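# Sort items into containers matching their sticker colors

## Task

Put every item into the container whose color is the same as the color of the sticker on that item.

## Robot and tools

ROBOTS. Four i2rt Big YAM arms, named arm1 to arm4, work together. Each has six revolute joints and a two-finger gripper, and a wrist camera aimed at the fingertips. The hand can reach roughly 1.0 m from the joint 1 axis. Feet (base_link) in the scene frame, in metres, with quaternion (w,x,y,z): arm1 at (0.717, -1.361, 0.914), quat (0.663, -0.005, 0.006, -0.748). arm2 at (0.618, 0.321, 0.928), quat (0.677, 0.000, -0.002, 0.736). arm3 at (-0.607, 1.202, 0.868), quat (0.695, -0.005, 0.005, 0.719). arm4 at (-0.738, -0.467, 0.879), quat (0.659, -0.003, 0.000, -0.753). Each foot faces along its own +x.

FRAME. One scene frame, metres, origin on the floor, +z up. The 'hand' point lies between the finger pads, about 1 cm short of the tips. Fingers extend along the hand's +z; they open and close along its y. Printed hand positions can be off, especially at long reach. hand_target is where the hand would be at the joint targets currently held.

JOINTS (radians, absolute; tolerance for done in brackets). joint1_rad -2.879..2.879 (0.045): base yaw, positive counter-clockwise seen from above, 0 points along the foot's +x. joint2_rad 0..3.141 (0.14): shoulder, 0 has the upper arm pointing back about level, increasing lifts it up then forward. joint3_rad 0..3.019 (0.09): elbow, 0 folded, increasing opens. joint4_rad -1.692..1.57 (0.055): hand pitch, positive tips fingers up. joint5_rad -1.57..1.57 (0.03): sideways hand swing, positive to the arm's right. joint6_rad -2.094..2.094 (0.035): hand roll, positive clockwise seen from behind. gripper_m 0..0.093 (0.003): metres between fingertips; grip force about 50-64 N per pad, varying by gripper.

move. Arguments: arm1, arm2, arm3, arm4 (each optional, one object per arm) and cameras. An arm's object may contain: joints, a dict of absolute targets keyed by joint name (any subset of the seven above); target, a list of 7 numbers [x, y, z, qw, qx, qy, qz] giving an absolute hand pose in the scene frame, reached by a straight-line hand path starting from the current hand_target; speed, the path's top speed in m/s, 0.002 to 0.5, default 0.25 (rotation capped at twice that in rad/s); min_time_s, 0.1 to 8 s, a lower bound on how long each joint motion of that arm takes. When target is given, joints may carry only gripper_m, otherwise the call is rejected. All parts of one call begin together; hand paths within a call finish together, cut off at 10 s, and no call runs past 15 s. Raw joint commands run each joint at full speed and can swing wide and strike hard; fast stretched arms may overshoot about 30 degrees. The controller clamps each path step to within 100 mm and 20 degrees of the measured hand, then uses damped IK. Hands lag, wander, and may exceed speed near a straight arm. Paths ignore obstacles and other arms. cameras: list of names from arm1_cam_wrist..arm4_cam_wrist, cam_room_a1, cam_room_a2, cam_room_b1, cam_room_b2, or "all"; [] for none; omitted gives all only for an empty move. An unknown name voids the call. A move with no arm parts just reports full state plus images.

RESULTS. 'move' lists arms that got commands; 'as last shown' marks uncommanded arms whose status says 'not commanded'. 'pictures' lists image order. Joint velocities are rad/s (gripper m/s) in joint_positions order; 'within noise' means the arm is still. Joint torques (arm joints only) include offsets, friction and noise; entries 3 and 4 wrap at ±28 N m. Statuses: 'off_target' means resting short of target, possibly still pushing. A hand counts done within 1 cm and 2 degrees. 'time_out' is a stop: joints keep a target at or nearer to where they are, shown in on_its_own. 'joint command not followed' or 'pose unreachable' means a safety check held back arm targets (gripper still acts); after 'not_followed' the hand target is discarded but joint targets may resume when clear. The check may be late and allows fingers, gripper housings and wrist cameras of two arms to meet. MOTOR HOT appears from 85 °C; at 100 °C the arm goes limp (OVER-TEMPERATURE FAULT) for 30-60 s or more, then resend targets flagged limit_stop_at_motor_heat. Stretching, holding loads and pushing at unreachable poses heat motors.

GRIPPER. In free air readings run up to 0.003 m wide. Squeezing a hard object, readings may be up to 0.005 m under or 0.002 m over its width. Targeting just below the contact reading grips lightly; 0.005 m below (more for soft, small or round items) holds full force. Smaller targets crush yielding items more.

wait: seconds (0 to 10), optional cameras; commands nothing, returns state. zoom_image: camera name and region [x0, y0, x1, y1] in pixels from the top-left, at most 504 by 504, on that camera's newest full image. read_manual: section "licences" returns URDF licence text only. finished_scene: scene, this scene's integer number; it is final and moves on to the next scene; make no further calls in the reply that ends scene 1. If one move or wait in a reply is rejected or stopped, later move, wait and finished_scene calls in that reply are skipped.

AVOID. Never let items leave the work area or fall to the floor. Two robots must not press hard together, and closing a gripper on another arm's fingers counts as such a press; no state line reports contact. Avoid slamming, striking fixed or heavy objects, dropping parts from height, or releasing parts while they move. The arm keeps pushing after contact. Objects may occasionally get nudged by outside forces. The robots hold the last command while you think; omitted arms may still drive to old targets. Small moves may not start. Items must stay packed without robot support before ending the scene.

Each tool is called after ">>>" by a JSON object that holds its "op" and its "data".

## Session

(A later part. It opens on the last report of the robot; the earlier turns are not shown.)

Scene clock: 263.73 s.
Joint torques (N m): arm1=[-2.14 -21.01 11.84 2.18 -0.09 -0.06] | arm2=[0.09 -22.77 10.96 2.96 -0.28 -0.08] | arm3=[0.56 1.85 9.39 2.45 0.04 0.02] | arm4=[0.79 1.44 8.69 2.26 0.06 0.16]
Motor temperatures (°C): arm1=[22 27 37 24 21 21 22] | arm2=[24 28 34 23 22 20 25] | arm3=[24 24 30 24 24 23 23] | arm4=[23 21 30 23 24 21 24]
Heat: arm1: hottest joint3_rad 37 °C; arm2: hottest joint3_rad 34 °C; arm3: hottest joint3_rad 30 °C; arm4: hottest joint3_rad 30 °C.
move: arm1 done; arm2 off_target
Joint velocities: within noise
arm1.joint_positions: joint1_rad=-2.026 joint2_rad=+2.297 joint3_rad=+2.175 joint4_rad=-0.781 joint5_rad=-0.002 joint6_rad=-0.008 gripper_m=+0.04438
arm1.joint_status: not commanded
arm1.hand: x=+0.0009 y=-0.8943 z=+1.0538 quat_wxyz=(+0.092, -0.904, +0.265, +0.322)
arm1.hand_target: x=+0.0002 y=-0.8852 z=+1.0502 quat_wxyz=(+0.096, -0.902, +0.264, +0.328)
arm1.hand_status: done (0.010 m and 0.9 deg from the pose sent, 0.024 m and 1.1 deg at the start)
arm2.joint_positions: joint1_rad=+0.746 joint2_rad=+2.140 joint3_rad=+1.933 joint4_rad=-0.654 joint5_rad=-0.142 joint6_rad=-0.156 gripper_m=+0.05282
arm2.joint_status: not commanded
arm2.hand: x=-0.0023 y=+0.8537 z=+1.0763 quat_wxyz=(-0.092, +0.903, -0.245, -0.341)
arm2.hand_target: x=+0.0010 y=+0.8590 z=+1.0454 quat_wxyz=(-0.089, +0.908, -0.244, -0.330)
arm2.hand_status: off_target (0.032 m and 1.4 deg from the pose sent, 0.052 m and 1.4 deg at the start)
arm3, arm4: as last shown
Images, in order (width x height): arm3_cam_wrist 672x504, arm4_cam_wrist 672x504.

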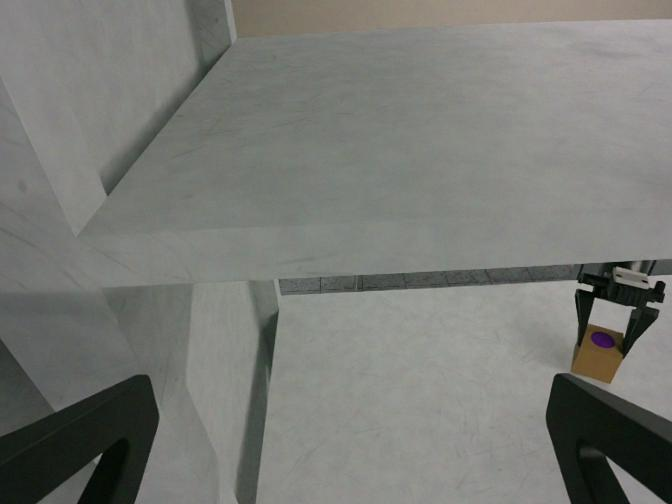

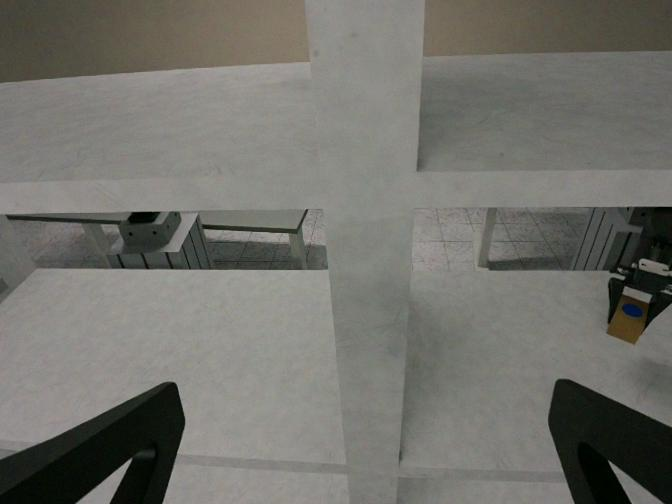

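>>> {"op": "move", "data": {"arm1": {"target":[0.0,-0.885,1.03,0.0963,-0.902,0.2646,0.3282],"speed":0.06}, "arm2": {"target":[0.0,0.86,1.02,0.0888,-0.9078,0.2441,0.3303],"speed":0.06}, "cameras": ["arm3_cam_wrist","arm4_cam_wrist"]}}

>>> {"op": "zoom_image", "data": {"camera": "arm4_cam_wrist", "region": [560, 250, 672, 400]}}

>>> {"op": "zoom_image", "data": {"camera": "arm3_cam_wrist", "region": [520, 250, 672, 410]}}

Scene clock: 269.50 s.
Joint torques (N m): arm1=[-2.78 -20.95 11.85 2.24 -0.07 -0.05] | arm2=[0.09 -22.89 10.89 2.85 -0.26 -0.06] | arm3=[0.56 1.73 9.36 2.5 0.04 0.02] | arm4=[1.32 1.67 8.57 1.98 0.08 0.15]
Motor temperatures (°C): arm1=[22 27 37 24 21 21 23] | arm2=[24 28 33 23 22 20 25] | arm3=[24 24 30 24 24 23 23] | arm4=[23 21 30 23 24 21 24]
Heat: arm1: hottest joint3_rad 37 °C; arm2: hottest joint3_rad 33 °C; arm3: hottest joint3_rad 30 °C; arm4: hottest joint3_rad 30 °C.
move: arm1 done; arm2 off_target
Joint velocities: within noise
arm1.joint_positions: joint1_rad=-2.026 joint2_rad=+2.307 joint3_rad=+2.140 joint4_rad=-0.737 joint5_rad=-0.002 joint6_rad=-0.008 gripper_m=+0.04438
arm1.joint_status: not commanded
arm1.hand: x=+0.0009 y=-0.8945 z=+1.0329 quat_wxyz=(+0.092, -0.905, +0.265, +0.321)
arm1.hand_target: x=+0.0002 y=-0.8852 z=+1.0301 quat_wxyz=(+0.096, -0.902, +0.264, +0.328)
arm1.hand_status: done (0.010 m and 1.0 deg from the pose sent, 0.025 m and 0.9 deg at the start)
arm2.joint_positions: joint1_rad=+0.746 joint2_rad=+2.160 joint3_rad=+1.900 joint4_rad=-0.598 joint5_rad=-0.143 joint6_rad=-0.157 gripper_m=+0.05282
arm2.joint_status: not commanded
arm2.hand: x=-0.0033 y=+0.8547 z=+1.0520 quat_wxyz=(-0.093, +0.903, -0.244, -0.342)
arm2.hand_target: x=+0.0010 y=+0.8590 z=+1.0205 quat_wxyz=(-0.089, +0.908, -0.244, -0.330)
arm2.hand_status: off_target (0.033 m and 1.5 deg from the pose sent, 0.057 m and 1.4 deg at the start)
arm3, arm4: as last shown
Images, in order (width x height): arm3_cam_wrist 672x504, arm4_cam_wrist 672x504.

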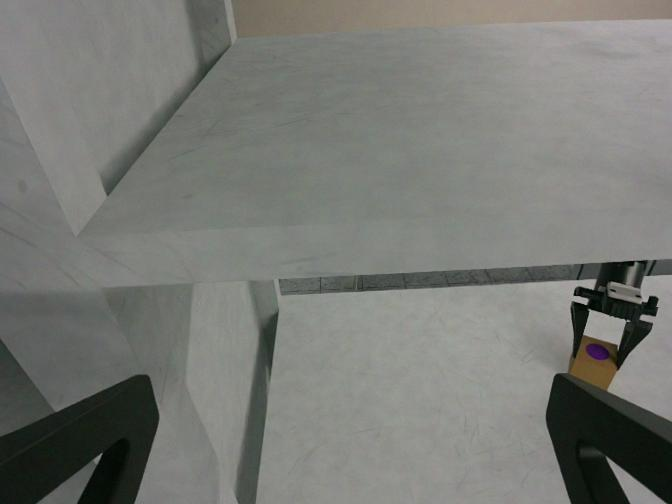

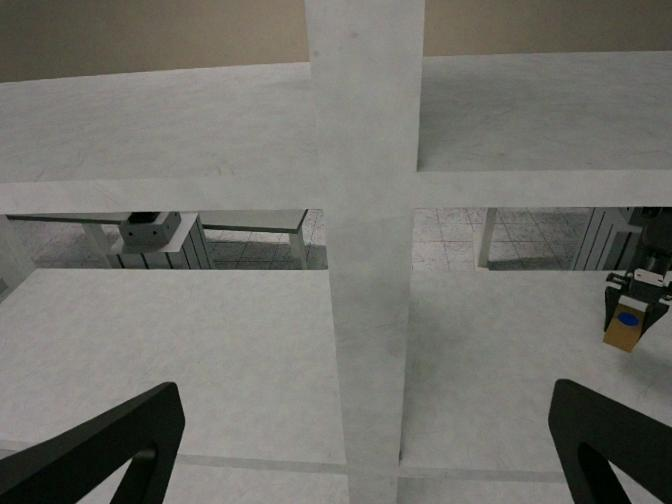

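Scaled by 3.360.

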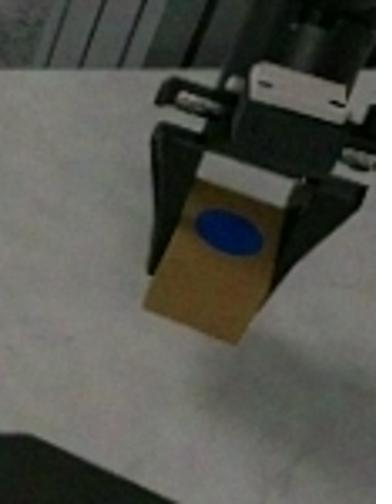

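Scaled by 3.150.

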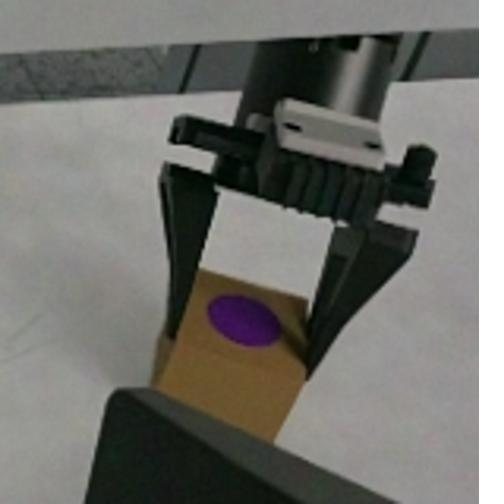

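>>> {"op": "move", "data": {"arm1": {"target":[0.0,-0.885,1.015,0.0963,-0.902,0.2646,0.3282],"speed":0.05}, "arm2": {"target":[0.0,0.86,1.0,0.0888,-0.9078,0.2441,0.3303],"speed":0.05}, "cameras": ["arm4_cam_wrist"]}}

>>> {"op": "zoom_image", "data": {"camera": "arm4_cam_wrist", "region": [560, 250, 672, 400]}}

Scene clock: 275.97 s.
Joint torques (N m): arm1=[-2.37 -21.89 11.56 2.26 -0.07 -0.02] | arm2=[0.03 -21.6 9.72 2.84 -0.18 -0.05] | arm3=[0.56 1.9 9.39 2.52 0.03 0.02] | arm4=[1.14 1.44 8.57 2.06 0 0.17]
Motor temperatures (°C): arm1=[22 28 36 24 21 21 23] | arm2=[24 28 33 23 22 20 25] | arm3=[24 24 30 24 24 23 23] | arm4=[23 21 30 23 24 21 24]
Heat: arm1: hottest joint3_rad 36 °C; arm2: hottest joint3_rad 33 °C; arm3: hottest joint3_rad 30 °C; arm4: hottest joint3_rad 30 °C.
move: arm1 done; arm2 off_target
Joint velocities: within noise
arm1.joint_positions: joint1_rad=-2.026 joint2_rad=+2.315 joint3_rad=+2.117 joint4_rad=-0.705 joint5_rad=-0.002 joint6_rad=-0.008 gripper_m=+0.04438
arm1.joint_status: not commanded
arm1.hand: x=+0.0006 y=-0.8944 z=+1.0192 quat_wxyz=(+0.092, -0.904, +0.265, +0.322)
arm1.hand_target: x=+0.0002 y=-0.8853 z=+1.0150 quat_wxyz=(+0.096, -0.902, +0.265, +0.328)
arm1.hand_status: done (0.010 m and 0.9 deg from the pose sent, 0.020 m and 1.0 deg at the start)
arm2.joint_positions: joint1_rad=+0.746 joint2_rad=+2.160 joint3_rad=+1.886 joint4_rad=-0.555 joint5_rad=-0.145 joint6_rad=-0.157 gripper_m=+0.05282
arm2.joint_status: not commanded
arm2.hand: x=-0.0065 y=+0.8571 z=+1.0518 quat_wxyz=(-0.098, +0.898, -0.241, -0.355)
arm2.hand_target: x=+0.0019 y=+0.8580 z=+1.0013 quat_wxyz=(-0.088, +0.908, -0.244, -0.330)
arm2.hand_status: off_target (0.052 m and 3.2 deg from the pose sent, 0.052 m and 1.5 deg at the start)
arm3, arm4: as last shown
Images, in order (width x height): arm4_cam_wrist 672x504.

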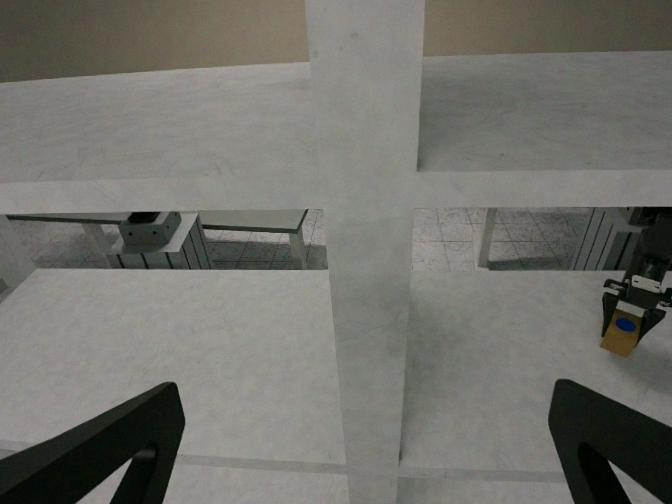

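Scaled by 3.360.

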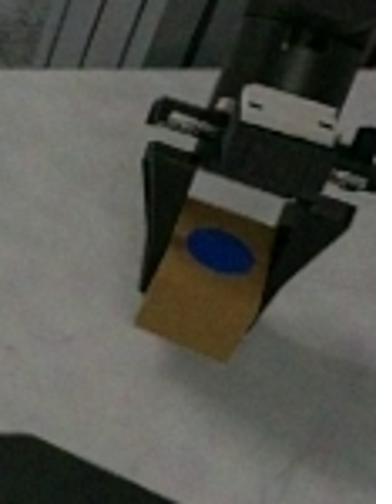

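>>> {"op": "move", "data": {"arm1": {"target":[0.0,-0.885,1.002,0.0963,-0.902,0.2646,0.3282],"speed":0.05}, "arm2": {"target":[0.0,0.86,1.025,0.0888,-0.9078,0.2441,0.3303],"speed":0.05}, "cameras": ["arm4_cam_wrist"]}}

>>> {"op": "zoom_image", "data": {"camera": "arm4_cam_wrist", "region": [560, 250, 672, 400]}}

Scene clock: 282.80 s.
Joint torques (N m): arm1=[-2.32 -21.48 11.56 2.35 -0.08 -0.07] | arm2=[0.03 -23.18 12.78 0.79 -0.18 -0.05] | arm3=[0.5 1.85 9.35 2.54 0.04 0.03] | arm4=[0.79 1.26 8.65 2.19 0.06 0.18]
Motor temperatures (°C): arm1=[22 28 35 24 21 21 23] | arm2=[24 28 33 23 22 20 25] | arm3=[24 24 30 24 24 23 23] | arm4=[23 21 30 23 24 21 24]
Heat: arm1: hottest joint3_rad 35 °C; arm2: hottest joint3_rad 33 °C; arm3: hottest joint3_rad 30 °C; arm4: hottest joint3_rad 30 °C.
move: arm1 done; arm2 off_target
Joint velocities: within noise
arm1.joint_positions: joint1_rad=-2.026 joint2_rad=+2.325 joint3_rad=+2.099 joint4_rad=-0.677 joint5_rad=-0.002 joint6_rad=-0.008 gripper_m=+0.04438
arm1.joint_status: not commanded
arm1.hand: x=+0.0004 y=-0.8945 z=+1.0062 quat_wxyz=(+0.092, -0.904, +0.265, +0.322)
arm1.hand_target: x=+0.0003 y=-0.8853 z=+1.0019 quat_wxyz=(+0.096, -0.902, +0.265, +0.328)
arm1.hand_status: done (0.010 m and 0.9 deg from the pose sent, 0.020 m and 0.9 deg at the start)
arm2.joint_positions: joint1_rad=+0.746 joint2_rad=+2.160 joint3_rad=+1.885 joint4_rad=-0.558 joint5_rad=-0.145 joint6_rad=-0.157 gripper_m=+0.05282
arm2.joint_status: not commanded
arm2.hand: x=-0.0058 y=+0.8566 z=+1.0507 quat_wxyz=(-0.097, +0.899, -0.242, -0.353)
arm2.hand_target: x=+0.0005 y=+0.8594 z=+1.0254 quat_wxyz=(-0.089, +0.907, -0.244, -0.331)
arm2.hand_status: off_target (0.027 m and 3.0 deg from the pose sent, 0.028 m and 3.2 deg at the start)
arm3, arm4: as last shown
Images, in order (width x height): arm4_cam_wrist 672x504.

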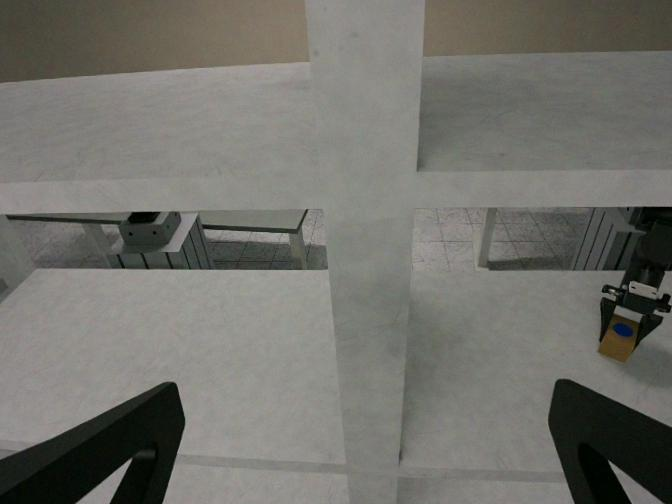

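Scaled by 3.360.

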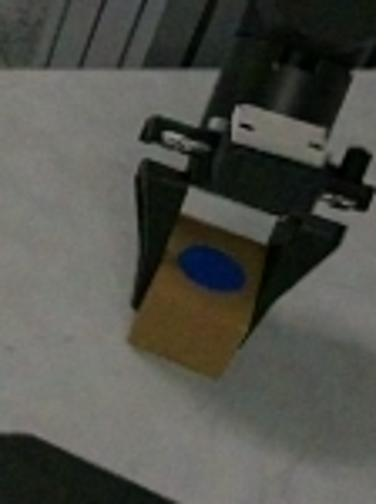

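>>> {"op": "move", "data": {"arm1": {"target":[0.0,-0.885,0.985,0.0963,-0.902,0.2646,0.3282],"speed":0.05}, "arm2": {"joints":{"gripper_m":0.078}}, "cameras": ["arm4_cam_wrist","arm2_cam_wrist"]}}

>>> {"op": "zoom_image", "data": {"camera": "arm4_cam_wrist", "region": [560, 250, 672, 400]}}

Scene clock: 286.43 s.
Joint torques (N m): arm1=[-2.43 -20.25 10.77 2.35 -0.06 -0.07] | arm2=[0.03 -23.18 12.7 1.48 -0.18 -0.04] | arm3=[0.44 1.9 9.37 2.54 0.04 0.02] | arm4=[1.49 1.26 8.54 2 0.05 0.16]
Motor temperatures (°C): arm1=[22 28 35 24 21 21 23] | arm2=[24 28 33 23 22 20 25] | arm3=[24 24 30 24 24 23 23] | arm4=[23 21 30 23 24 21 24]
Heat: arm1: hottest joint3_rad 35 °C; arm2: hottest joint3_rad 33 °C; arm3: hottest joint3_rad 30 °C; arm4: hottest joint3_rad 30 °C.
move: arm1 off_target; arm2 done
Joint velocities: within noise
arm1.joint_positions: joint1_rad=-2.026 joint2_rad=+2.325 joint3_rad=+2.084 joint4_rad=-0.639 joint5_rad=-0.003 joint6_rad=-0.008 gripper_m=+0.04438
arm1.joint_status: not commanded
arm1.hand: x=-0.0022 y=-0.8925 z=+1.0045 quat_wxyz=(+0.095, -0.901, +0.264, +0.332)
arm1.hand_target: x=+0.0007 y=-0.8854 z=+0.9852 quat_wxyz=(+0.096, -0.902, +0.265, +0.328)
arm1.hand_status: off_target (0.021 m and 0.5 deg from the pose sent, 0.023 m and 0.9 deg at the start)
arm2.joint_positions: joint1_rad=+0.746 joint2_rad=+2.161 joint3_rad=+1.885 joint4_rad=-0.575 joint5_rad=-0.145 joint6_rad=-0.157 gripper_m=+0.07792
arm2.joint_status: all done
arm2.hand: x=-0.0034 y=+0.8544 z=+1.0466 quat_wxyz=(-0.093, +0.902, -0.243, -0.345)
arm2.hand_target: x=+0.0005 y=+0.8594 z=+1.0251 quat_wxyz=(-0.089, +0.907, -0.244, -0.330)
arm2.hand_status: not commanded
arm3.joint_positions: joint1_rad=-1.590 joint2_rad=+0.603 joint3_rad=+1.391 joint4_rad=-1.018 joint5_rad=+0.000 joint6_rad=-0.007 gripper_m=+0.09400
arm3.joint_status: not commanded
arm3.hand: x=-0.3483 y=+1.2145 z=+1.4830 quat_wxyz=(-0.621, +0.013, -0.783, +0.003)
arm3.hand_target: x=-0.3519 y=+1.2120 z=+1.4983 quat_wxyz=(-0.637, +0.006, -0.771, +0.004)
arm3.hand_status: not commanded
arm4.joint_positions: joint1_rad=+1.695 joint2_rad=+0.632 joint3_rad=+1.440 joint4_rad=-1.019 joint5_rad=+0.001 joint6_rad=-0.013 gripper_m=+0.09400
arm4.joint_status: not commanded
arm4.hand: x=-0.4724 y=-0.4675 z=+1.5110 quat_wxyz=(-0.627, +0.002, -0.779, +0.009)
arm4.hand_target: x=-0.4764 y=-0.4659 z=+1.5255 quat_wxyz=(-0.642, +0.000, -0.767, +0.003)
arm4.hand_status: not commanded
pictures: arm2_cam_wrist, arm4_cam_wrist
Images, in order (width x height): arm2_cam_wrist 672x504, arm4_cam_wrist 672x504.

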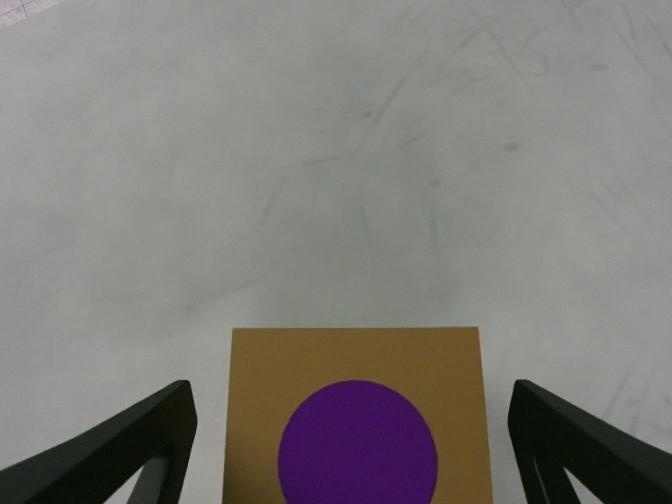

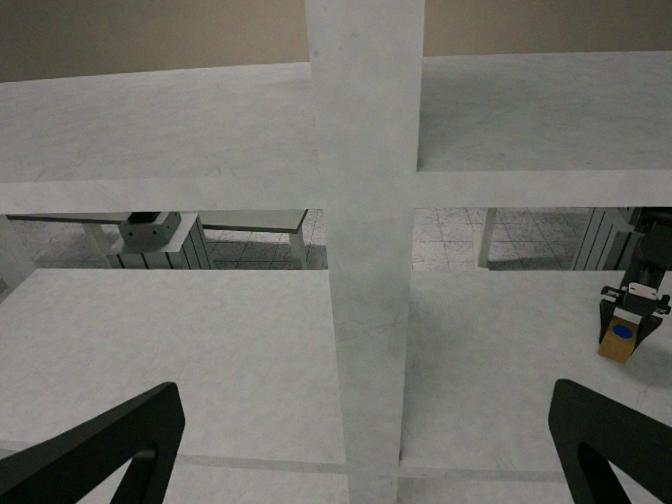

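Scaled by 3.360.

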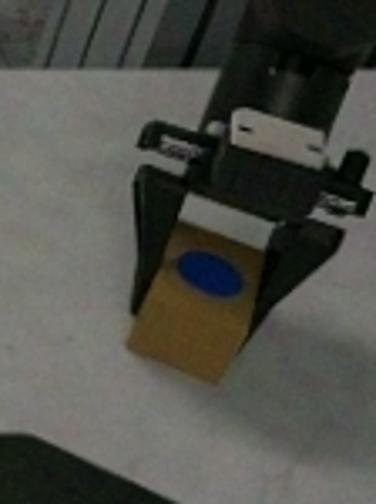

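>>> {"op": "move", "data": {"arm1": {"target":[0.0,-0.885,0.996,0.0963,-0.902,0.2646,0.3282],"speed":0.1}, "arm2": {"target":[0.047,0.828,1.11,0.0888,-0.9078,0.2441,0.3303],"speed":0.15}}}

>>> {"op": "move", "data": {"arm1": {"joints":{"gripper_m":0.072}}, "arm2": {"target":[0.38,0.58,1.13,0.0888,-0.9078,0.2441,0.3303],"speed":0.3}, "cameras": ["arm1_cam_wrist","arm2_cam_wrist","arm3_cam_wrist","arm4_cam_wrist"]}}

Scene clock: 294.43 s.
Joint torques (N m): arm1=[-1.79 -20.54 12.46 1.32 -0.01 -0.05] | arm2=[0.03 -22.89 10.65 1.54 -0.28 -0.07] | arm3=[0.56 1.79 9.37 2.52 0.04 0.02] | arm4=[1.08 1.73 8.62 2.1 0.04 0.15]
Motor temperatures (°C): arm1=[22 28 35 24 21 21 23] | arm2=[24 28 34 23 22 20 24] | arm3=[24 24 30 24 24 23 23] | arm4=[23 21 30 23 24 21 24]
Heat: arm1: hottest joint3_rad 35 °C; arm2: hottest joint3_rad 34 °C; arm3: hottest joint3_rad 30 °C; arm4: hottest joint3_rad 30 °C.
move: arm1 off_target; arm2 off_target
Joint velocities: within noise
arm1.joint_positions: joint1_rad=-2.026 joint2_rad=+2.325 joint3_rad=+2.083 joint4_rad=-0.638 joint5_rad=-0.003 joint6_rad=-0.008 gripper_m=+0.04438
arm1.joint_status: not commanded
arm1.hand: x=-0.0022 y=-0.8926 z=+1.0041 quat_wxyz=(+0.095, -0.900, +0.264, +0.332)
arm1.hand_target: x=+0.0002 y=-0.8851 z=+0.9961 quat_wxyz=(+0.096, -0.902, +0.265, +0.328)
arm1.hand_status: off_target (0.011 m and 0.5 deg from the pose sent, 0.012 m and 0.5 deg at the start)
arm2.joint_positions: joint1_rad=+0.733 joint2_rad=+1.968 joint3_rad=+1.786 joint4_rad=-0.666 joint5_rad=-0.151 joint6_rad=-0.166 gripper_m=+0.07792
arm2.joint_status: not commanded
arm2.hand: x=+0.0387 y=+0.8275 z=+1.1278 quat_wxyz=(-0.095, +0.901, -0.244, -0.347)
arm2.hand_target: x=+0.0470 y=+0.8278 z=+1.1103 quat_wxyz=(-0.089, +0.907, -0.244, -0.330)
arm2.hand_status: off_target (0.020 m and 2.1 deg from the pose sent, 0.085 m and 1.9 deg at the start)
arm3, arm4: as last shown
pictures: none

Scene clock: 296.63 s.
Joint torques (N m): arm1=[-2.02 -20.78 12.34 1.31 -0.01 -0.04] | arm2=[0.32 -4.48 10.81 1.44 -0.38 -0.07] | arm3=[0.56 1.9 9.33 2.54 0.03 0.01] | arm4=[1.26 2.02 8.66 2.04 0.05 0.17]
Motor temperatures (°C): arm1=[22 28 35 24 21 21 23] | arm2=[24 28 34 23 22 20 24] | arm3=[24 24 30 24 24 23 23] | arm4=[23 21 30 23 24 21 24]
Heat: arm1: hottest joint3_rad 35 °C; arm2: hottest joint3_rad 34 °C; arm3: hottest joint3_rad 30 °C; arm4: hottest joint3_rad 30 °C.
move: arm1 done; arm2 off_target
Joint velocities: within noise
arm1.joint_positions: joint1_rad=-2.031 joint2_rad=+2.325 joint3_rad=+2.083 joint4_rad=-0.638 joint5_rad=-0.004 joint6_rad=-0.008 gripper_m=+0.07196
arm1.joint_status: all done
arm1.hand: x=+0.0001 y=-0.8891 z=+1.0041 quat_wxyz=(+0.096, -0.900, +0.266, +0.332)
arm1.hand_target: x=+0.0002 y=-0.8851 z=+0.9961 quat_wxyz=(+0.096, -0.902, +0.265, +0.328)
arm1.hand_status: not commanded
arm2.joint_positions: joint1_rad=+0.526 joint2_rad=+0.856 joint3_rad=+0.697 joint4_rad=-0.728 joint5_rad=-0.278 joint6_rad=-0.330 gripper_m=+0.07792
arm2.joint_status: not commanded
arm2.hand: x=+0.3756 y=+0.5833 z=+1.1418 quat_wxyz=(-0.097, +0.902, -0.245, -0.343)
arm2.hand_target: x=+0.3800 y=+0.5799 z=+1.1301 quat_wxyz=(-0.089, +0.907, -0.244, -0.330)
arm2.hand_status: off_target (0.013 m and 1.9 deg from the pose sent, 0.422 m and 2.1 deg at the start)
arm3, arm4: as last shown
Images, in order (width x height): arm1_cam_wrist 672x504, arm2_cam_wrist 672x504, arm3_cam_wrist 672x504, arm4_cam_wrist 672x504.

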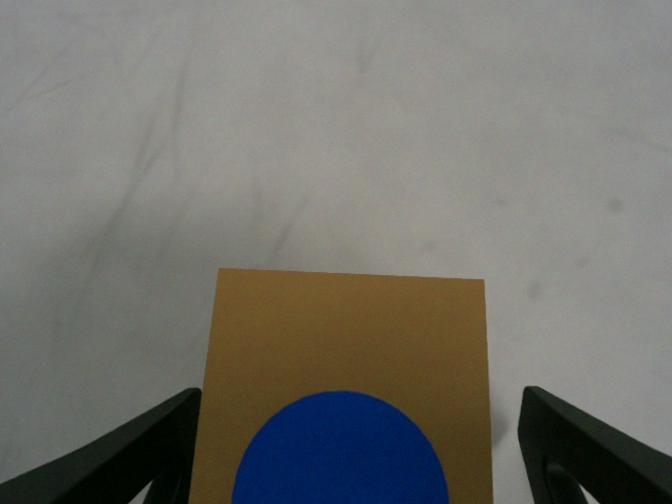

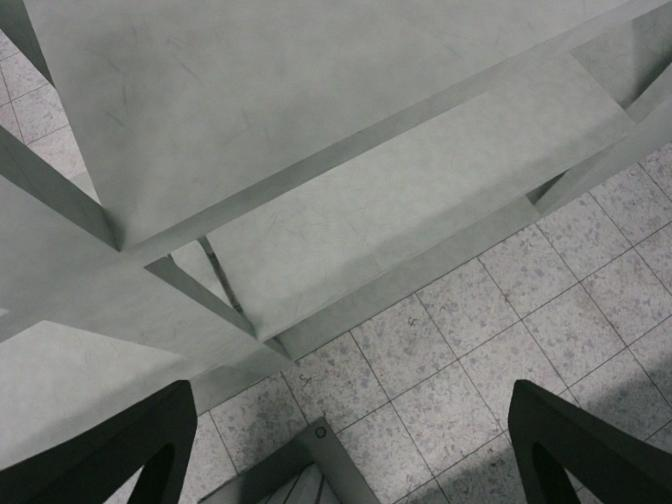

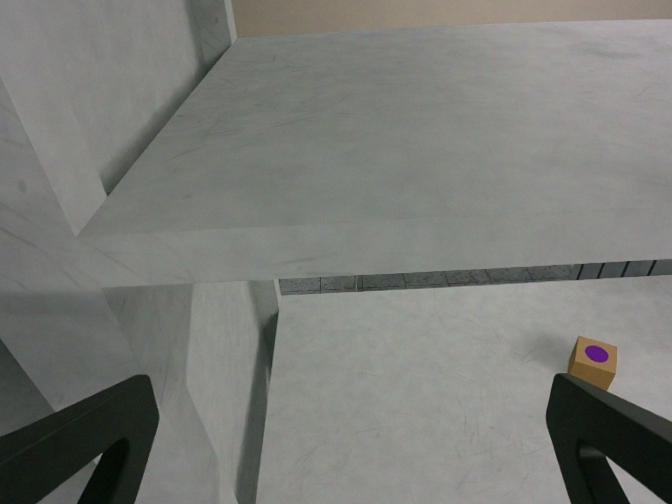

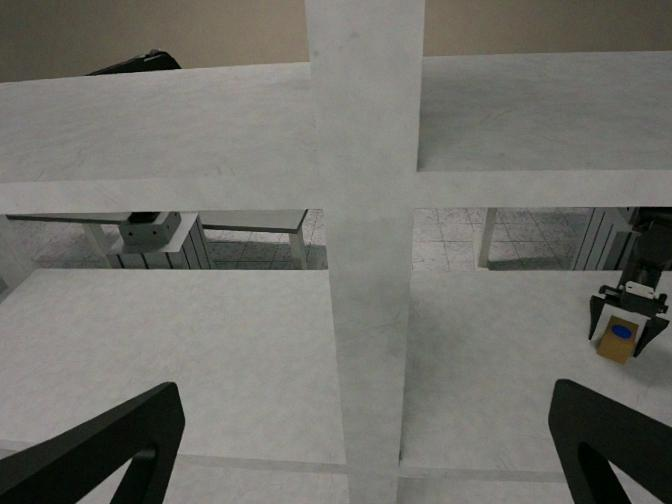

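>>> {"op": "move", "data": {"arm1": {"target":[0.05,-0.915,1.075,0.0963,-0.902,0.2646,0.3282],"speed":0.15}, "arm3": {"target":[-0.33,1.06,1.15,0.3302,0.2449,0.9076,-0.0891],"speed":0.3,"joints":{"gripper_m":0.08}}, "arm4": {"target":[-0.42,-0.63,1.15,0.3279,0.267,0.9013,-0.0971],"speed":0.3,"joints":{"gripper_m":0.08}}}}

>>> {"op": "move", "data": {"arm1": {"target":[0.43,-1.16,1.14,0.0963,-0.902,0.2646,0.3282],"speed":0.3}, "arm2": {"joints":{"joint1_rad":0,"joint2_rad":0.65,"joint4_rad":-1.1},"min_time_s":2}, "arm3": {"target":[-0.05,0.91,1.155,0.3302,0.2449,0.9076,-0.0891],"speed":0.25}, "cameras": ["arm1_cam_wrist","arm2_cam_wrist","arm3_cam_wrist","arm4_cam_wrist"]}}

Scene clock: 316.23 s.
Joint torques (N m): arm1=[-2.2 -22.53 11.21 1.11 -0.03 -0.05] | arm2=[0.26 -4.54 10.78 1.42 -0.37 -0.08] | arm3=[0.5 -2.67 9.61 1.87 0.18 0.04] | arm4=[-0.15 -4.78 9.59 1.62 0.23 0.2]
Motor temperatures (°C): arm1=[22 28 34 24 21 21 22] | arm2=[24 27 34 23 22 20 24] | arm3=[24 24 30 24 24 23 23] | arm4=[23 21 30 23 24 21 24]
Heat: arm1: hottest joint3_rad 34 °C; arm2: hottest joint3_rad 34 °C; arm3: hottest joint3_rad 30 °C; arm4: hottest joint3_rad 30 °C.
move: arm1 off_target; arm3 done; arm4 done
Joint velocities: within noise
arm1.joint_positions: joint1_rad=-2.031 joint2_rad=+2.138 joint3_rad=+1.900 joint4_rad=-0.668 joint5_rad=-0.005 joint6_rad=-0.010 gripper_m=+0.07196
arm1.joint_status: not commanded
arm1.hand: x=+0.0449 y=-0.9183 z=+1.0541 quat_wxyz=(+0.092, -0.904, +0.266, +0.321)
arm1.hand_target: x=+0.0499 y=-0.9150 z=+1.0747 quat_wxyz=(+0.096, -0.902, +0.265, +0.328)
arm1.hand_status: off_target (0.022 m and 1.0 deg from the pose sent, 0.091 m and 0.5 deg at the start)
arm2: as last shown
arm2.hand: x=+0.3756 y=+0.5833 z=+1.1418 quat_wxyz=(-0.097, +0.902, -0.244, -0.343)
arm3.joint_positions: joint1_rad=-2.060 joint2_rad=+0.707 joint3_rad=+0.816 joint4_rad=-1.015 joint5_rad=+0.027 joint6_rad=+0.045 gripper_m=+0.08006
arm3.joint_status: all done
arm3.hand: x=-0.3306 y=+1.0650 z=+1.1443 quat_wxyz=(-0.319, -0.236, -0.914, +0.085)
arm3.hand_target: x=-0.3301 y=+1.0601 z=+1.1499 quat_wxyz=(-0.330, -0.245, -0.907, +0.089)
arm3.hand_status: done (0.008 m and 1.8 deg from the pose sent, 0.368 m and 48.2 deg at the start)
arm4.joint_positions: joint1_rad=+1.276 joint2_rad=+0.832 joint3_rad=+0.842 joint4_rad=-0.909 joint5_rad=+0.084 joint6_rad=+0.097 gripper_m=+0.08012
arm4.joint_status: all done
arm4.hand: x=-0.4220 y=-0.6259 z=+1.1447 quat_wxyz=(-0.317, -0.258, -0.908, +0.095)
arm4.hand_target: x=-0.4201 y=-0.6299 z=+1.1501 quat_wxyz=(-0.328, -0.267, -0.901, +0.097)
arm4.hand_status: done (0.007 m and 1.8 deg from the pose sent, 0.399 m and 49.6 deg at the start)
pictures: none

Scene clock: 318.60 s.
Joint torques (N m): arm1=[-2.49 -0.32 11.86 1.11 -0.06 -0.03] | arm2=[0.26 -3.14 10.71 1.18 -0.35 -0.08] | arm3=[0.09 -16.21 13.82 0.95 -0.03 -0.08] | arm4=[0.03 -4.54 9.54 1.58 0.21 0.19]
Motor temperatures (°C): arm1=[22 28 34 24 21 21 22] | arm2=[24 27 34 23 22 20 24] | arm3=[24 24 30 24 24 23 23] | arm4=[23 21 31 23 24 21 24]
Heat: arm1: hottest joint3_rad 34 °C; arm2: hottest joint3_rad 34 °C; arm3: hottest joint3_rad 30 °C; arm4: hottest joint3_rad 31 °C.
move: arm1 done; arm2 done; arm3 off_target
Joint velocities: within noise
arm1.joint_positions: joint1_rad=-2.055 joint2_rad=+0.824 joint3_rad=+0.716 joint4_rad=-0.763 joint5_rad=-0.022 joint6_rad=-0.031 gripper_m=+0.07196
arm1.joint_status: not commanded
arm1.hand: x=+0.4278 y=-1.1629 z=+1.1427 quat_wxyz=(+0.096, -0.899, +0.262, +0.336)
arm1.hand_target: x=+0.4299 y=-1.1601 z=+1.1401 quat_wxyz=(+0.096, -0.902, +0.264, +0.328)
arm1.hand_status: done (0.005 m and 1.0 deg from the pose sent, 0.463 m and 1.0 deg at the start)
arm2.joint_positions: joint1_rad=+0.006 joint2_rad=+0.658 joint3_rad=+0.697 joint4_rad=-1.087 joint5_rad=-0.279 joint6_rad=-0.331 gripper_m=+0.07792
arm2.joint_status: all done
arm2.hand: x=+0.5462 y=+0.5805 z=+1.1505 quat_wxyz=(-0.120, +0.822, -0.489, -0.264)
arm2.hand_target: x=+0.5481 y=+0.5747 z=+1.1441 quat_wxyz=(-0.115, +0.826, -0.488, -0.258)
arm2.hand_status: not commanded
arm3.joint_positions: joint1_rad=-2.073 joint2_rad=+1.574 joint3_rad=+1.429 joint4_rad=-0.785 joint5_rad=+0.023 joint6_rad=+0.045 gripper_m=+0.08006
arm3.joint_status: not commanded
arm3.hand: x=-0.0587 y=+0.9236 z=+1.1270 quat_wxyz=(-0.308, -0.242, -0.916, +0.083)
arm3.hand_target: x=-0.0515 y=+0.9107 z=+1.1551 quat_wxyz=(-0.330, -0.245, -0.907, +0.089)
arm3.hand_status: off_target (0.032 m and 2.9 deg from the pose sent, 0.321 m and 1.8 deg at the start)
arm4: as last shown
arm4.joint_positions: joint1_rad=+1.276 joint2_rad=+0.832 joint3_rad=+0.842 joint4_rad=-0.909 joint5_rad=+0.084 joint6_rad=+0.098 gripper_m=+0.08012
Images, in order (width x height): arm1_cam_wrist 672x504, arm2_cam_wrist 672x504, arm3_cam_wrist 672x504, arm4_cam_wrist 672x504.

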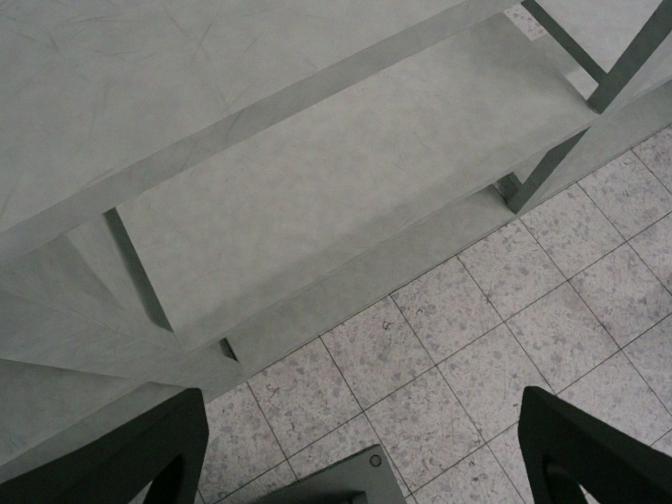

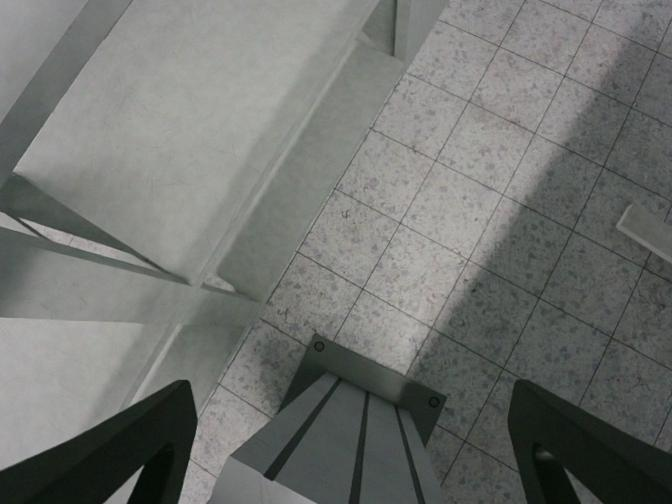

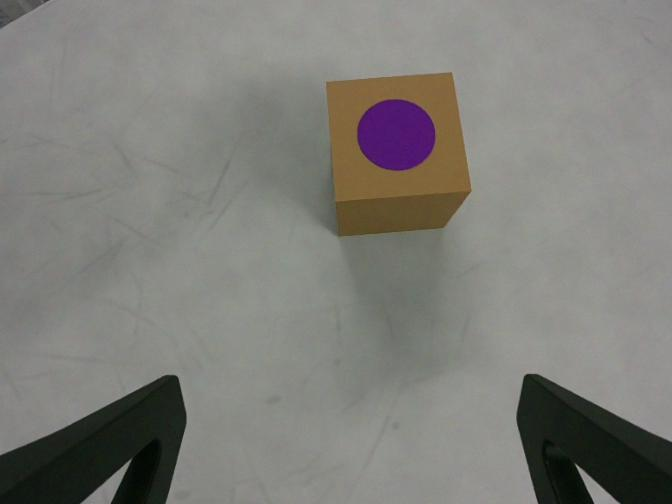

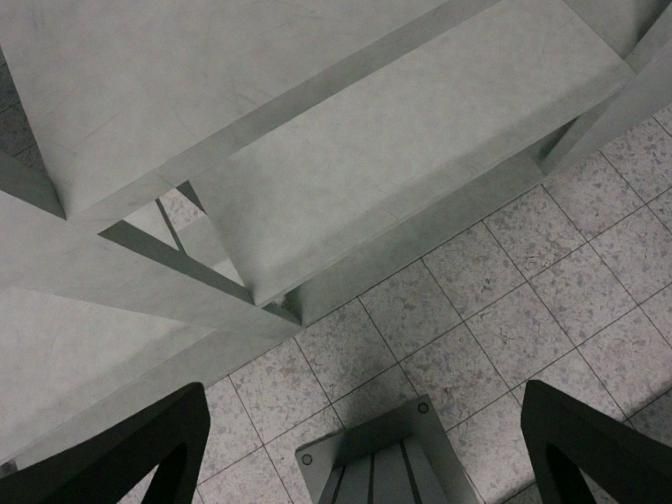

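>>> {"op": "move", "data": {"arm3": {"target":[0.018,0.850,1.075,0.3332,0.2115,0.9159,-0.0770],"speed":0.15}, "arm4": {"target":[-0.075,-0.86,1.15,0.3279,0.267,0.9013,-0.0971],"speed":0.25}, "cameras": ["arm3_cam_wrist","arm4_cam_wrist"]}}

Scene clock: 333.73 s.
Joint torques (N m): arm1=[-2.73 -0.03 11.89 0.99 -0.01 -0.04] | arm2=[0.21 -3.08 10.7 1.2 -0.35 -0.08] | arm3=[0.09 -19.37 13.71 1.77 -0.1 -0.13] | arm4=[0.03 -21.25 13.48 0.59 -0.05 -0.07]
Motor temperatures (°C): arm1=[22 27 35 23 21 21 22] | arm2=[24 26 34 23 22 20 23] | arm3=[24 25 31 24 24 23 23] | arm4=[23 22 33 23 24 21 24]
Heat: arm1: hottest joint3_rad 35 °C; arm2: hottest joint3_rad 34 °C; arm3: hottest joint3_rad 31 °C; arm4: hottest joint3_rad 33 °C.
move: arm3 off_target; arm4 off_target
Joint velocities: within noise
arm1, arm2: as last shown
arm3.joint_positions: joint1_rad=-2.122 joint2_rad=+1.827 joint3_rad=+1.556 joint4_rad=-0.674 joint5_rad=-0.054 joint6_rad=-0.043 gripper_m=+0.08006
arm3.joint_status: not commanded
arm3.hand: x=+0.0029 y=+0.8683 z=+1.0497 quat_wxyz=(-0.305, -0.213, -0.926, +0.067)
arm3.hand_target: x=+0.0161 y=+0.8511 z=+1.0753 quat_wxyz=(-0.333, -0.211, -0.916, +0.077)
arm3.hand_status: off_target (0.035 m and 3.6 deg from the pose sent, 0.118 m and 4.6 deg at the start)
arm4.joint_positions: joint1_rad=+1.181 joint2_rad=+1.935 joint3_rad=+1.918 joint4_rad=-0.875 joint5_rad=+0.028 joint6_rad=+0.052 gripper_m=+0.08012
arm4.joint_status: not commanded
arm4.hand: x=-0.0832 y=-0.8491 z=+1.1383 quat_wxyz=(-0.319, -0.271, -0.903, +0.093)
arm4.hand_target: x=-0.0759 y=-0.8596 z=+1.1500 quat_wxyz=(-0.328, -0.267, -0.901, +0.097)
arm4.hand_status: off_target (0.018 m and 1.2 deg from the pose sent, 0.419 m and 1.8 deg at the start)
Images, in order (width x height): arm3_cam_wrist 672x504, arm4_cam_wrist 672x504.

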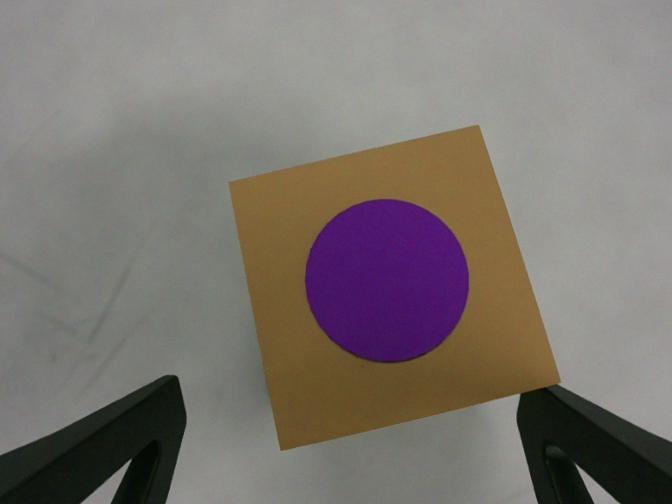

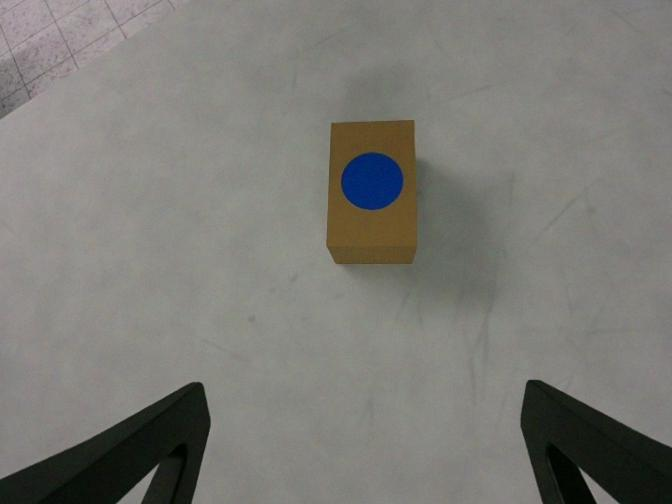

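>>> {"op": "move", "data": {"arm3": {"target":[0.01,0.852,1.125,0.340,0.1024,0.9344,-0.0372],"speed":0.15}, "arm4": {"target":[-0.012,-0.916,1.06,0.3279,0.267,0.9013,-0.0971],"speed":0.15}, "cameras": ["arm3_cam_wrist","arm4_cam_wrist"]}}

Scene clock: 355.33 s.
Joint torques (N m): arm1=[-2.37 -0.79 11.88 0.94 -0.07 -0.01] | arm2=[0.15 -3.02 10.69 1.2 -0.35 -0.08] | arm3=[0.21 -21.48 13.74 0.77 -0.21 -0.13] | arm4=[0.32 -24.29 13.19 1.18 -0.04 -0.08]
Motor temperatures (°C): arm1=[21 27 36 23 21 21 22] | arm2=[24 26 34 22 22 20 23] | arm3=[24 26 32 24 24 23 23] | arm4=[23 24 37 23 24 21 24]
Heat: arm1: hottest joint3_rad 36 °C; arm2: hottest joint3_rad 34 °C; arm3: hottest joint3_rad 32 °C; arm4: hottest joint3_rad 37 °C.
move: arm3 off_target; arm4 off_target
Joint velocities: within noise
arm1, arm2: as last shown
arm3.joint_positions: joint1_rad=-2.170 joint2_rad=+1.827 joint3_rad=+1.663 joint4_rad=-0.807 joint5_rad=-0.233 joint6_rad=-0.265 gripper_m=+0.08006
arm3.joint_status: not commanded
arm3.hand: x=+0.0033 y=+0.8656 z=+1.0894 quat_wxyz=(-0.315, -0.106, -0.943, +0.023)
arm3.hand_target: x=+0.0084 y=+0.8530 z=+1.1249 quat_wxyz=(-0.340, -0.102, -0.934, +0.038)
arm3.hand_status: off_target (0.039 m and 3.5 deg from the pose sent, 0.077 m and 13.8 deg at the start)
arm4.joint_positions: joint1_rad=+1.159 joint2_rad=+2.213 joint3_rad=+2.155 joint4_rad=-0.844 joint5_rad=+0.015 joint6_rad=+0.036 gripper_m=+0.08012
arm4.joint_status: not commanded
arm4.hand: x=-0.0220 y=-0.9028 z=+1.0537 quat_wxyz=(-0.314, -0.272, -0.905, +0.092)
arm4.hand_target: x=-0.0131 y=-0.9153 z=+1.0600 quat_wxyz=(-0.328, -0.267, -0.901, +0.097)
arm4.hand_status: off_target (0.018 m and 1.8 deg from the pose sent, 0.125 m and 1.2 deg at the start)
Images, in order (width x height): arm3_cam_wrist 672x504, arm4_cam_wrist 672x504.

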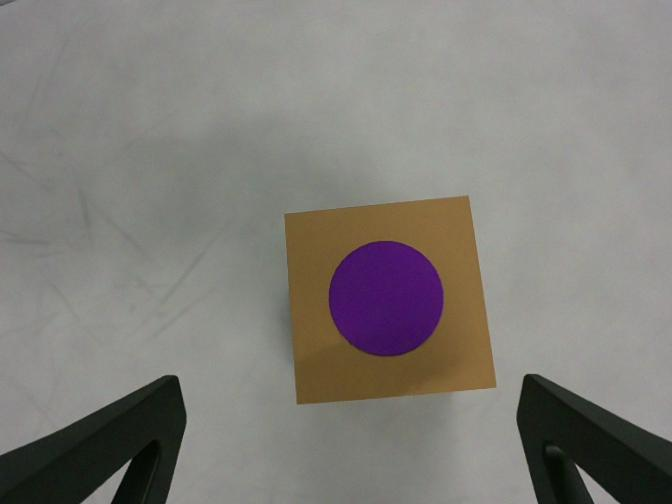

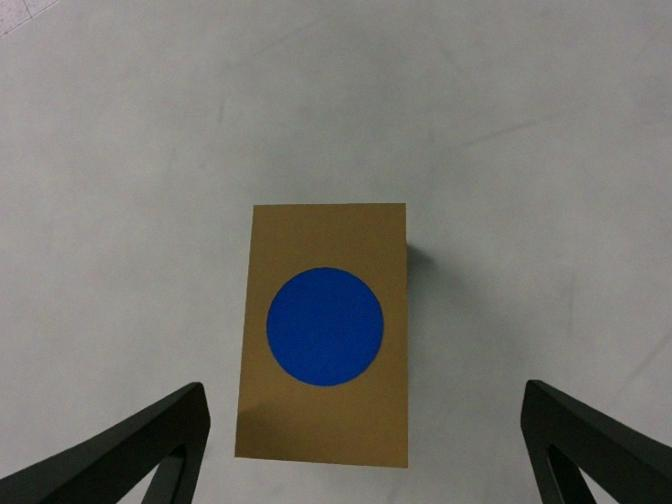

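>>> {"op": "move", "data": {"arm3": {"target":[0.038,0.835,1.076,0.3413,0.0615,0.938,-0.0224],"speed":0.12}, "arm4": {"target":[0.014,-0.923,1.011,0.3279,0.267,0.9013,-0.0971],"speed":0.12}, "cameras": ["arm3_cam_wrist","arm4_cam_wrist"]}}

Scene clock: 369.07 s.
Joint torques (N m): arm1=[-2.78 -0.21 11.78 1.17 -0.05 -0.04] | arm2=[0.15 -3.02 10.7 1.18 -0.35 -0.08] | arm3=[0.09 -22.36 13.53 1.55 -0.27 -0.13] | arm4=[1.08 -24.76 13.04 1.39 0.1 -0.01]
Motor temperatures (°C): arm1=[21 26 36 23 21 21 22] | arm2=[24 26 34 22 22 20 23] | arm3=[24 27 32 24 24 23 23] | arm4=[23 24 40 23 24 21 24]
Heat: arm1: hottest joint3_rad 36 °C; arm2: hottest joint3_rad 34 °C; arm3: hottest joint3_rad 32 °C; arm4: hottest joint3_rad 40 °C.
move: arm3 off_target; arm4 off_target
Joint velocities: within noise
arm1, arm2: as last shown
arm3.joint_positions: joint1_rad=-2.181 joint2_rad=+1.938 joint3_rad=+1.712 joint4_rad=-0.777 joint5_rad=-0.293 joint6_rad=-0.346 gripper_m=+0.08006
arm3.joint_status: not commanded
arm3.hand: x=+0.0263 y=+0.8530 z=+1.0445 quat_wxyz=(-0.312, -0.066, -0.948, +0.004)
arm3.hand_target: x=+0.0361 y=+0.8362 z=+1.0764 quat_wxyz=(-0.341, -0.061, -0.938, +0.023)
arm3.hand_status: off_target (0.038 m and 4.1 deg from the pose sent, 0.048 m and 5.9 deg at the start)
arm4.joint_positions: joint1_rad=+1.162 joint2_rad=+2.314 joint3_rad=+2.230 joint4_rad=-0.808 joint5_rad=+0.017 joint6_rad=+0.035 gripper_m=+0.08008
arm4.joint_status: not commanded
arm4.hand: x=+0.0011 y=-0.9153 z=+1.0154 quat_wxyz=(-0.319, -0.270, -0.904, +0.094)
arm4.hand_target: x=+0.0129 y=-0.9223 z=+1.0110 quat_wxyz=(-0.328, -0.267, -0.901, +0.097)
arm4.hand_status: off_target (0.016 m and 1.2 deg from the pose sent, 0.059 m and 1.8 deg at the start)
Images, in order (width x height): arm3_cam_wrist 672x504, arm4_cam_wrist 672x504.

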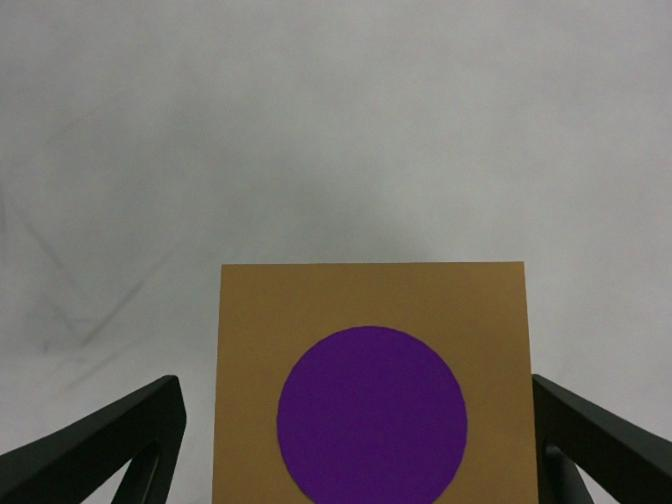

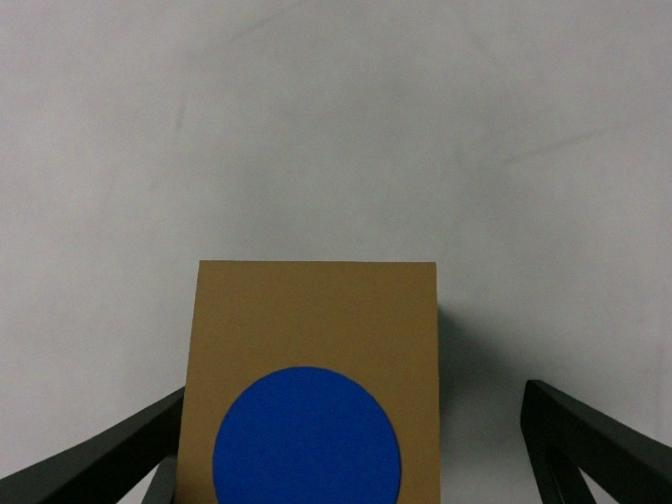

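>>> {"op": "move", "data": {"arm3": {"joints":{"gripper_m":0.041}}, "arm4": {"target":[0.018,-0.913,0.998,0.3279,0.267,0.9013,-0.0971],"speed":0.1}}}

>>> {"op": "move", "data": {"arm4": {"joints":{"gripper_m":0.037}}, "cameras": ["arm3_cam_wrist","arm4_cam_wrist"]}}

Scene clock: 375.90 s.
Joint torques (N m): arm1=[-2.02 -0.38 11.79 0.99 -0.1 -0.06] | arm2=[0.09 -3.19 10.7 1.21 -0.35 -0.08] | arm3=[0.26 -22.36 13.56 1.52 -0.23 -0.11] | arm4=[1.44 -25.05 10.55 1.68 0.22 0.1]
Motor temperatures (°C): arm1=[21 26 36 23 21 21 22] | arm2=[24 26 34 22 22 20 23] | arm3=[24 27 34 24 24 23 23] | arm4=[23 25 40 23 24 21 24]
Heat: arm1: hottest joint3_rad 36 °C; arm2: hottest joint3_rad 34 °C; arm3: hottest joint3_rad 34 °C; arm4: hottest joint3_rad 40 °C.
move: arm3 off_target; arm4 off_target
Joint velocities: within noise
arm1, arm2: as last shown
arm3.joint_positions: joint1_rad=-2.181 joint2_rad=+1.938 joint3_rad=+1.712 joint4_rad=-0.776 joint5_rad=-0.294 joint6_rad=-0.348 gripper_m=+0.05332
arm3.joint_status: gripper_m off_target (ended at +0.05335, target +0.04100)
arm3.hand: x=+0.0263 y=+0.8529 z=+1.0446 quat_wxyz=(-0.312, -0.065, -0.948, +0.004)
arm3.hand_target: x=+0.0361 y=+0.8361 z=+1.0764 quat_wxyz=(-0.341, -0.061, -0.938, +0.023)
arm3.hand_status: not commanded
arm4.joint_positions: joint1_rad=+1.168 joint2_rad=+2.314 joint3_rad=+2.230 joint4_rad=-0.782 joint5_rad=+0.023 joint6_rad=+0.035 gripper_m=+0.08008
arm4.joint_status: not commanded
arm4.hand: x=+0.0077 y=-0.9141 z=+1.0195 quat_wxyz=(-0.330, -0.267, -0.900, +0.098)
arm4.hand_target: x=+0.0168 y=-0.9122 z=+0.9981 quat_wxyz=(-0.328, -0.267, -0.901, +0.097)
arm4.hand_status: off_target (0.024 m and 0.3 deg from the pose sent, 0.024 m and 1.2 deg at the start)
pictures: none

Scene clock: 376.47 s.
Joint torques (N m): arm1=[-2.67 -0.85 11.63 0.94 -0.04 -0.01] | arm2=[0.26 -3.08 10.71 1.22 -0.35 -0.08] | arm3=[0.44 -22.42 13.56 1.55 -0.21 -0.12] | arm4=[1.26 -25.11 10.47 1.62 0.16 0.1]
Motor temperatures (°C): arm1=[21 26 36 23 21 21 22] | arm2=[24 26 34 22 22 20 23] | arm3=[24 27 34 24 24 23 23] | arm4=[23 25 40 23 24 21 24]
Heat: arm1: hottest joint3_rad 36 °C; arm2: hottest joint3_rad 34 °C; arm3: hottest joint3_rad 34 °C; arm4: hottest joint3_rad 40 °C.
move: arm4 off_target
Joint velocities: within noise
arm1, arm2, arm3: as last shown
arm4.joint_positions: joint1_rad=+1.168 joint2_rad=+2.314 joint3_rad=+2.230 joint4_rad=-0.781 joint5_rad=+0.024 joint6_rad=+0.035 gripper_m=+0.04483
arm4.joint_status: gripper_m off_target (ended at +0.04485, target +0.03700)
arm4.hand: x=+0.0080 y=-0.9141 z=+1.0197 quat_wxyz=(-0.331, -0.267, -0.900, +0.099)
arm4.hand_target: x=+0.0169 y=-0.9122 z=+0.9981 quat_wxyz=(-0.328, -0.267, -0.901, +0.097)
arm4.hand_status: not commanded
Images, in order (width x height): arm3_cam_wrist 672x504, arm4_cam_wrist 672x504.

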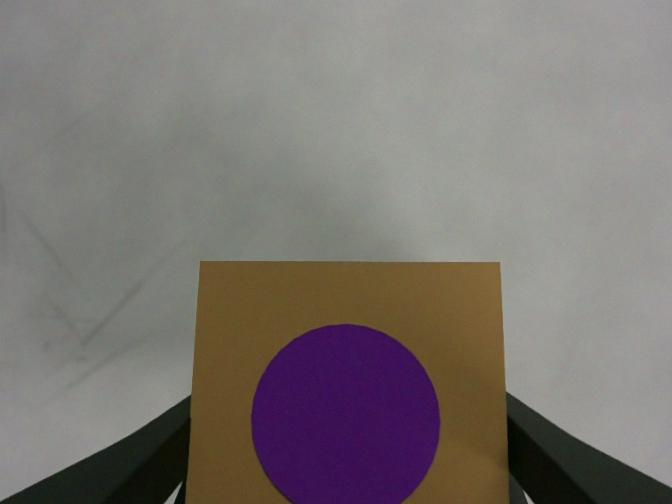

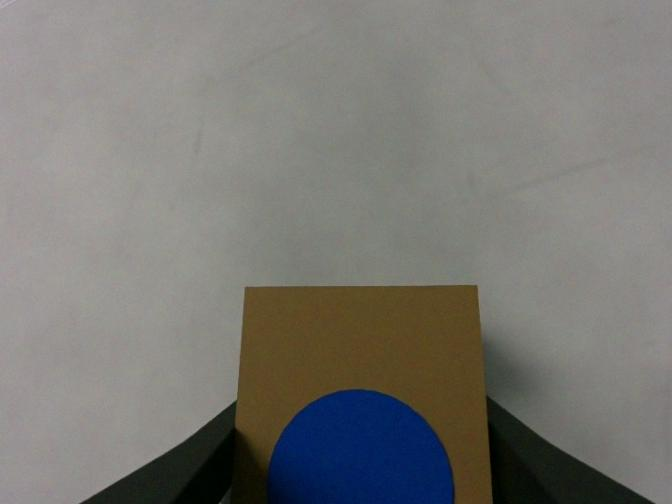

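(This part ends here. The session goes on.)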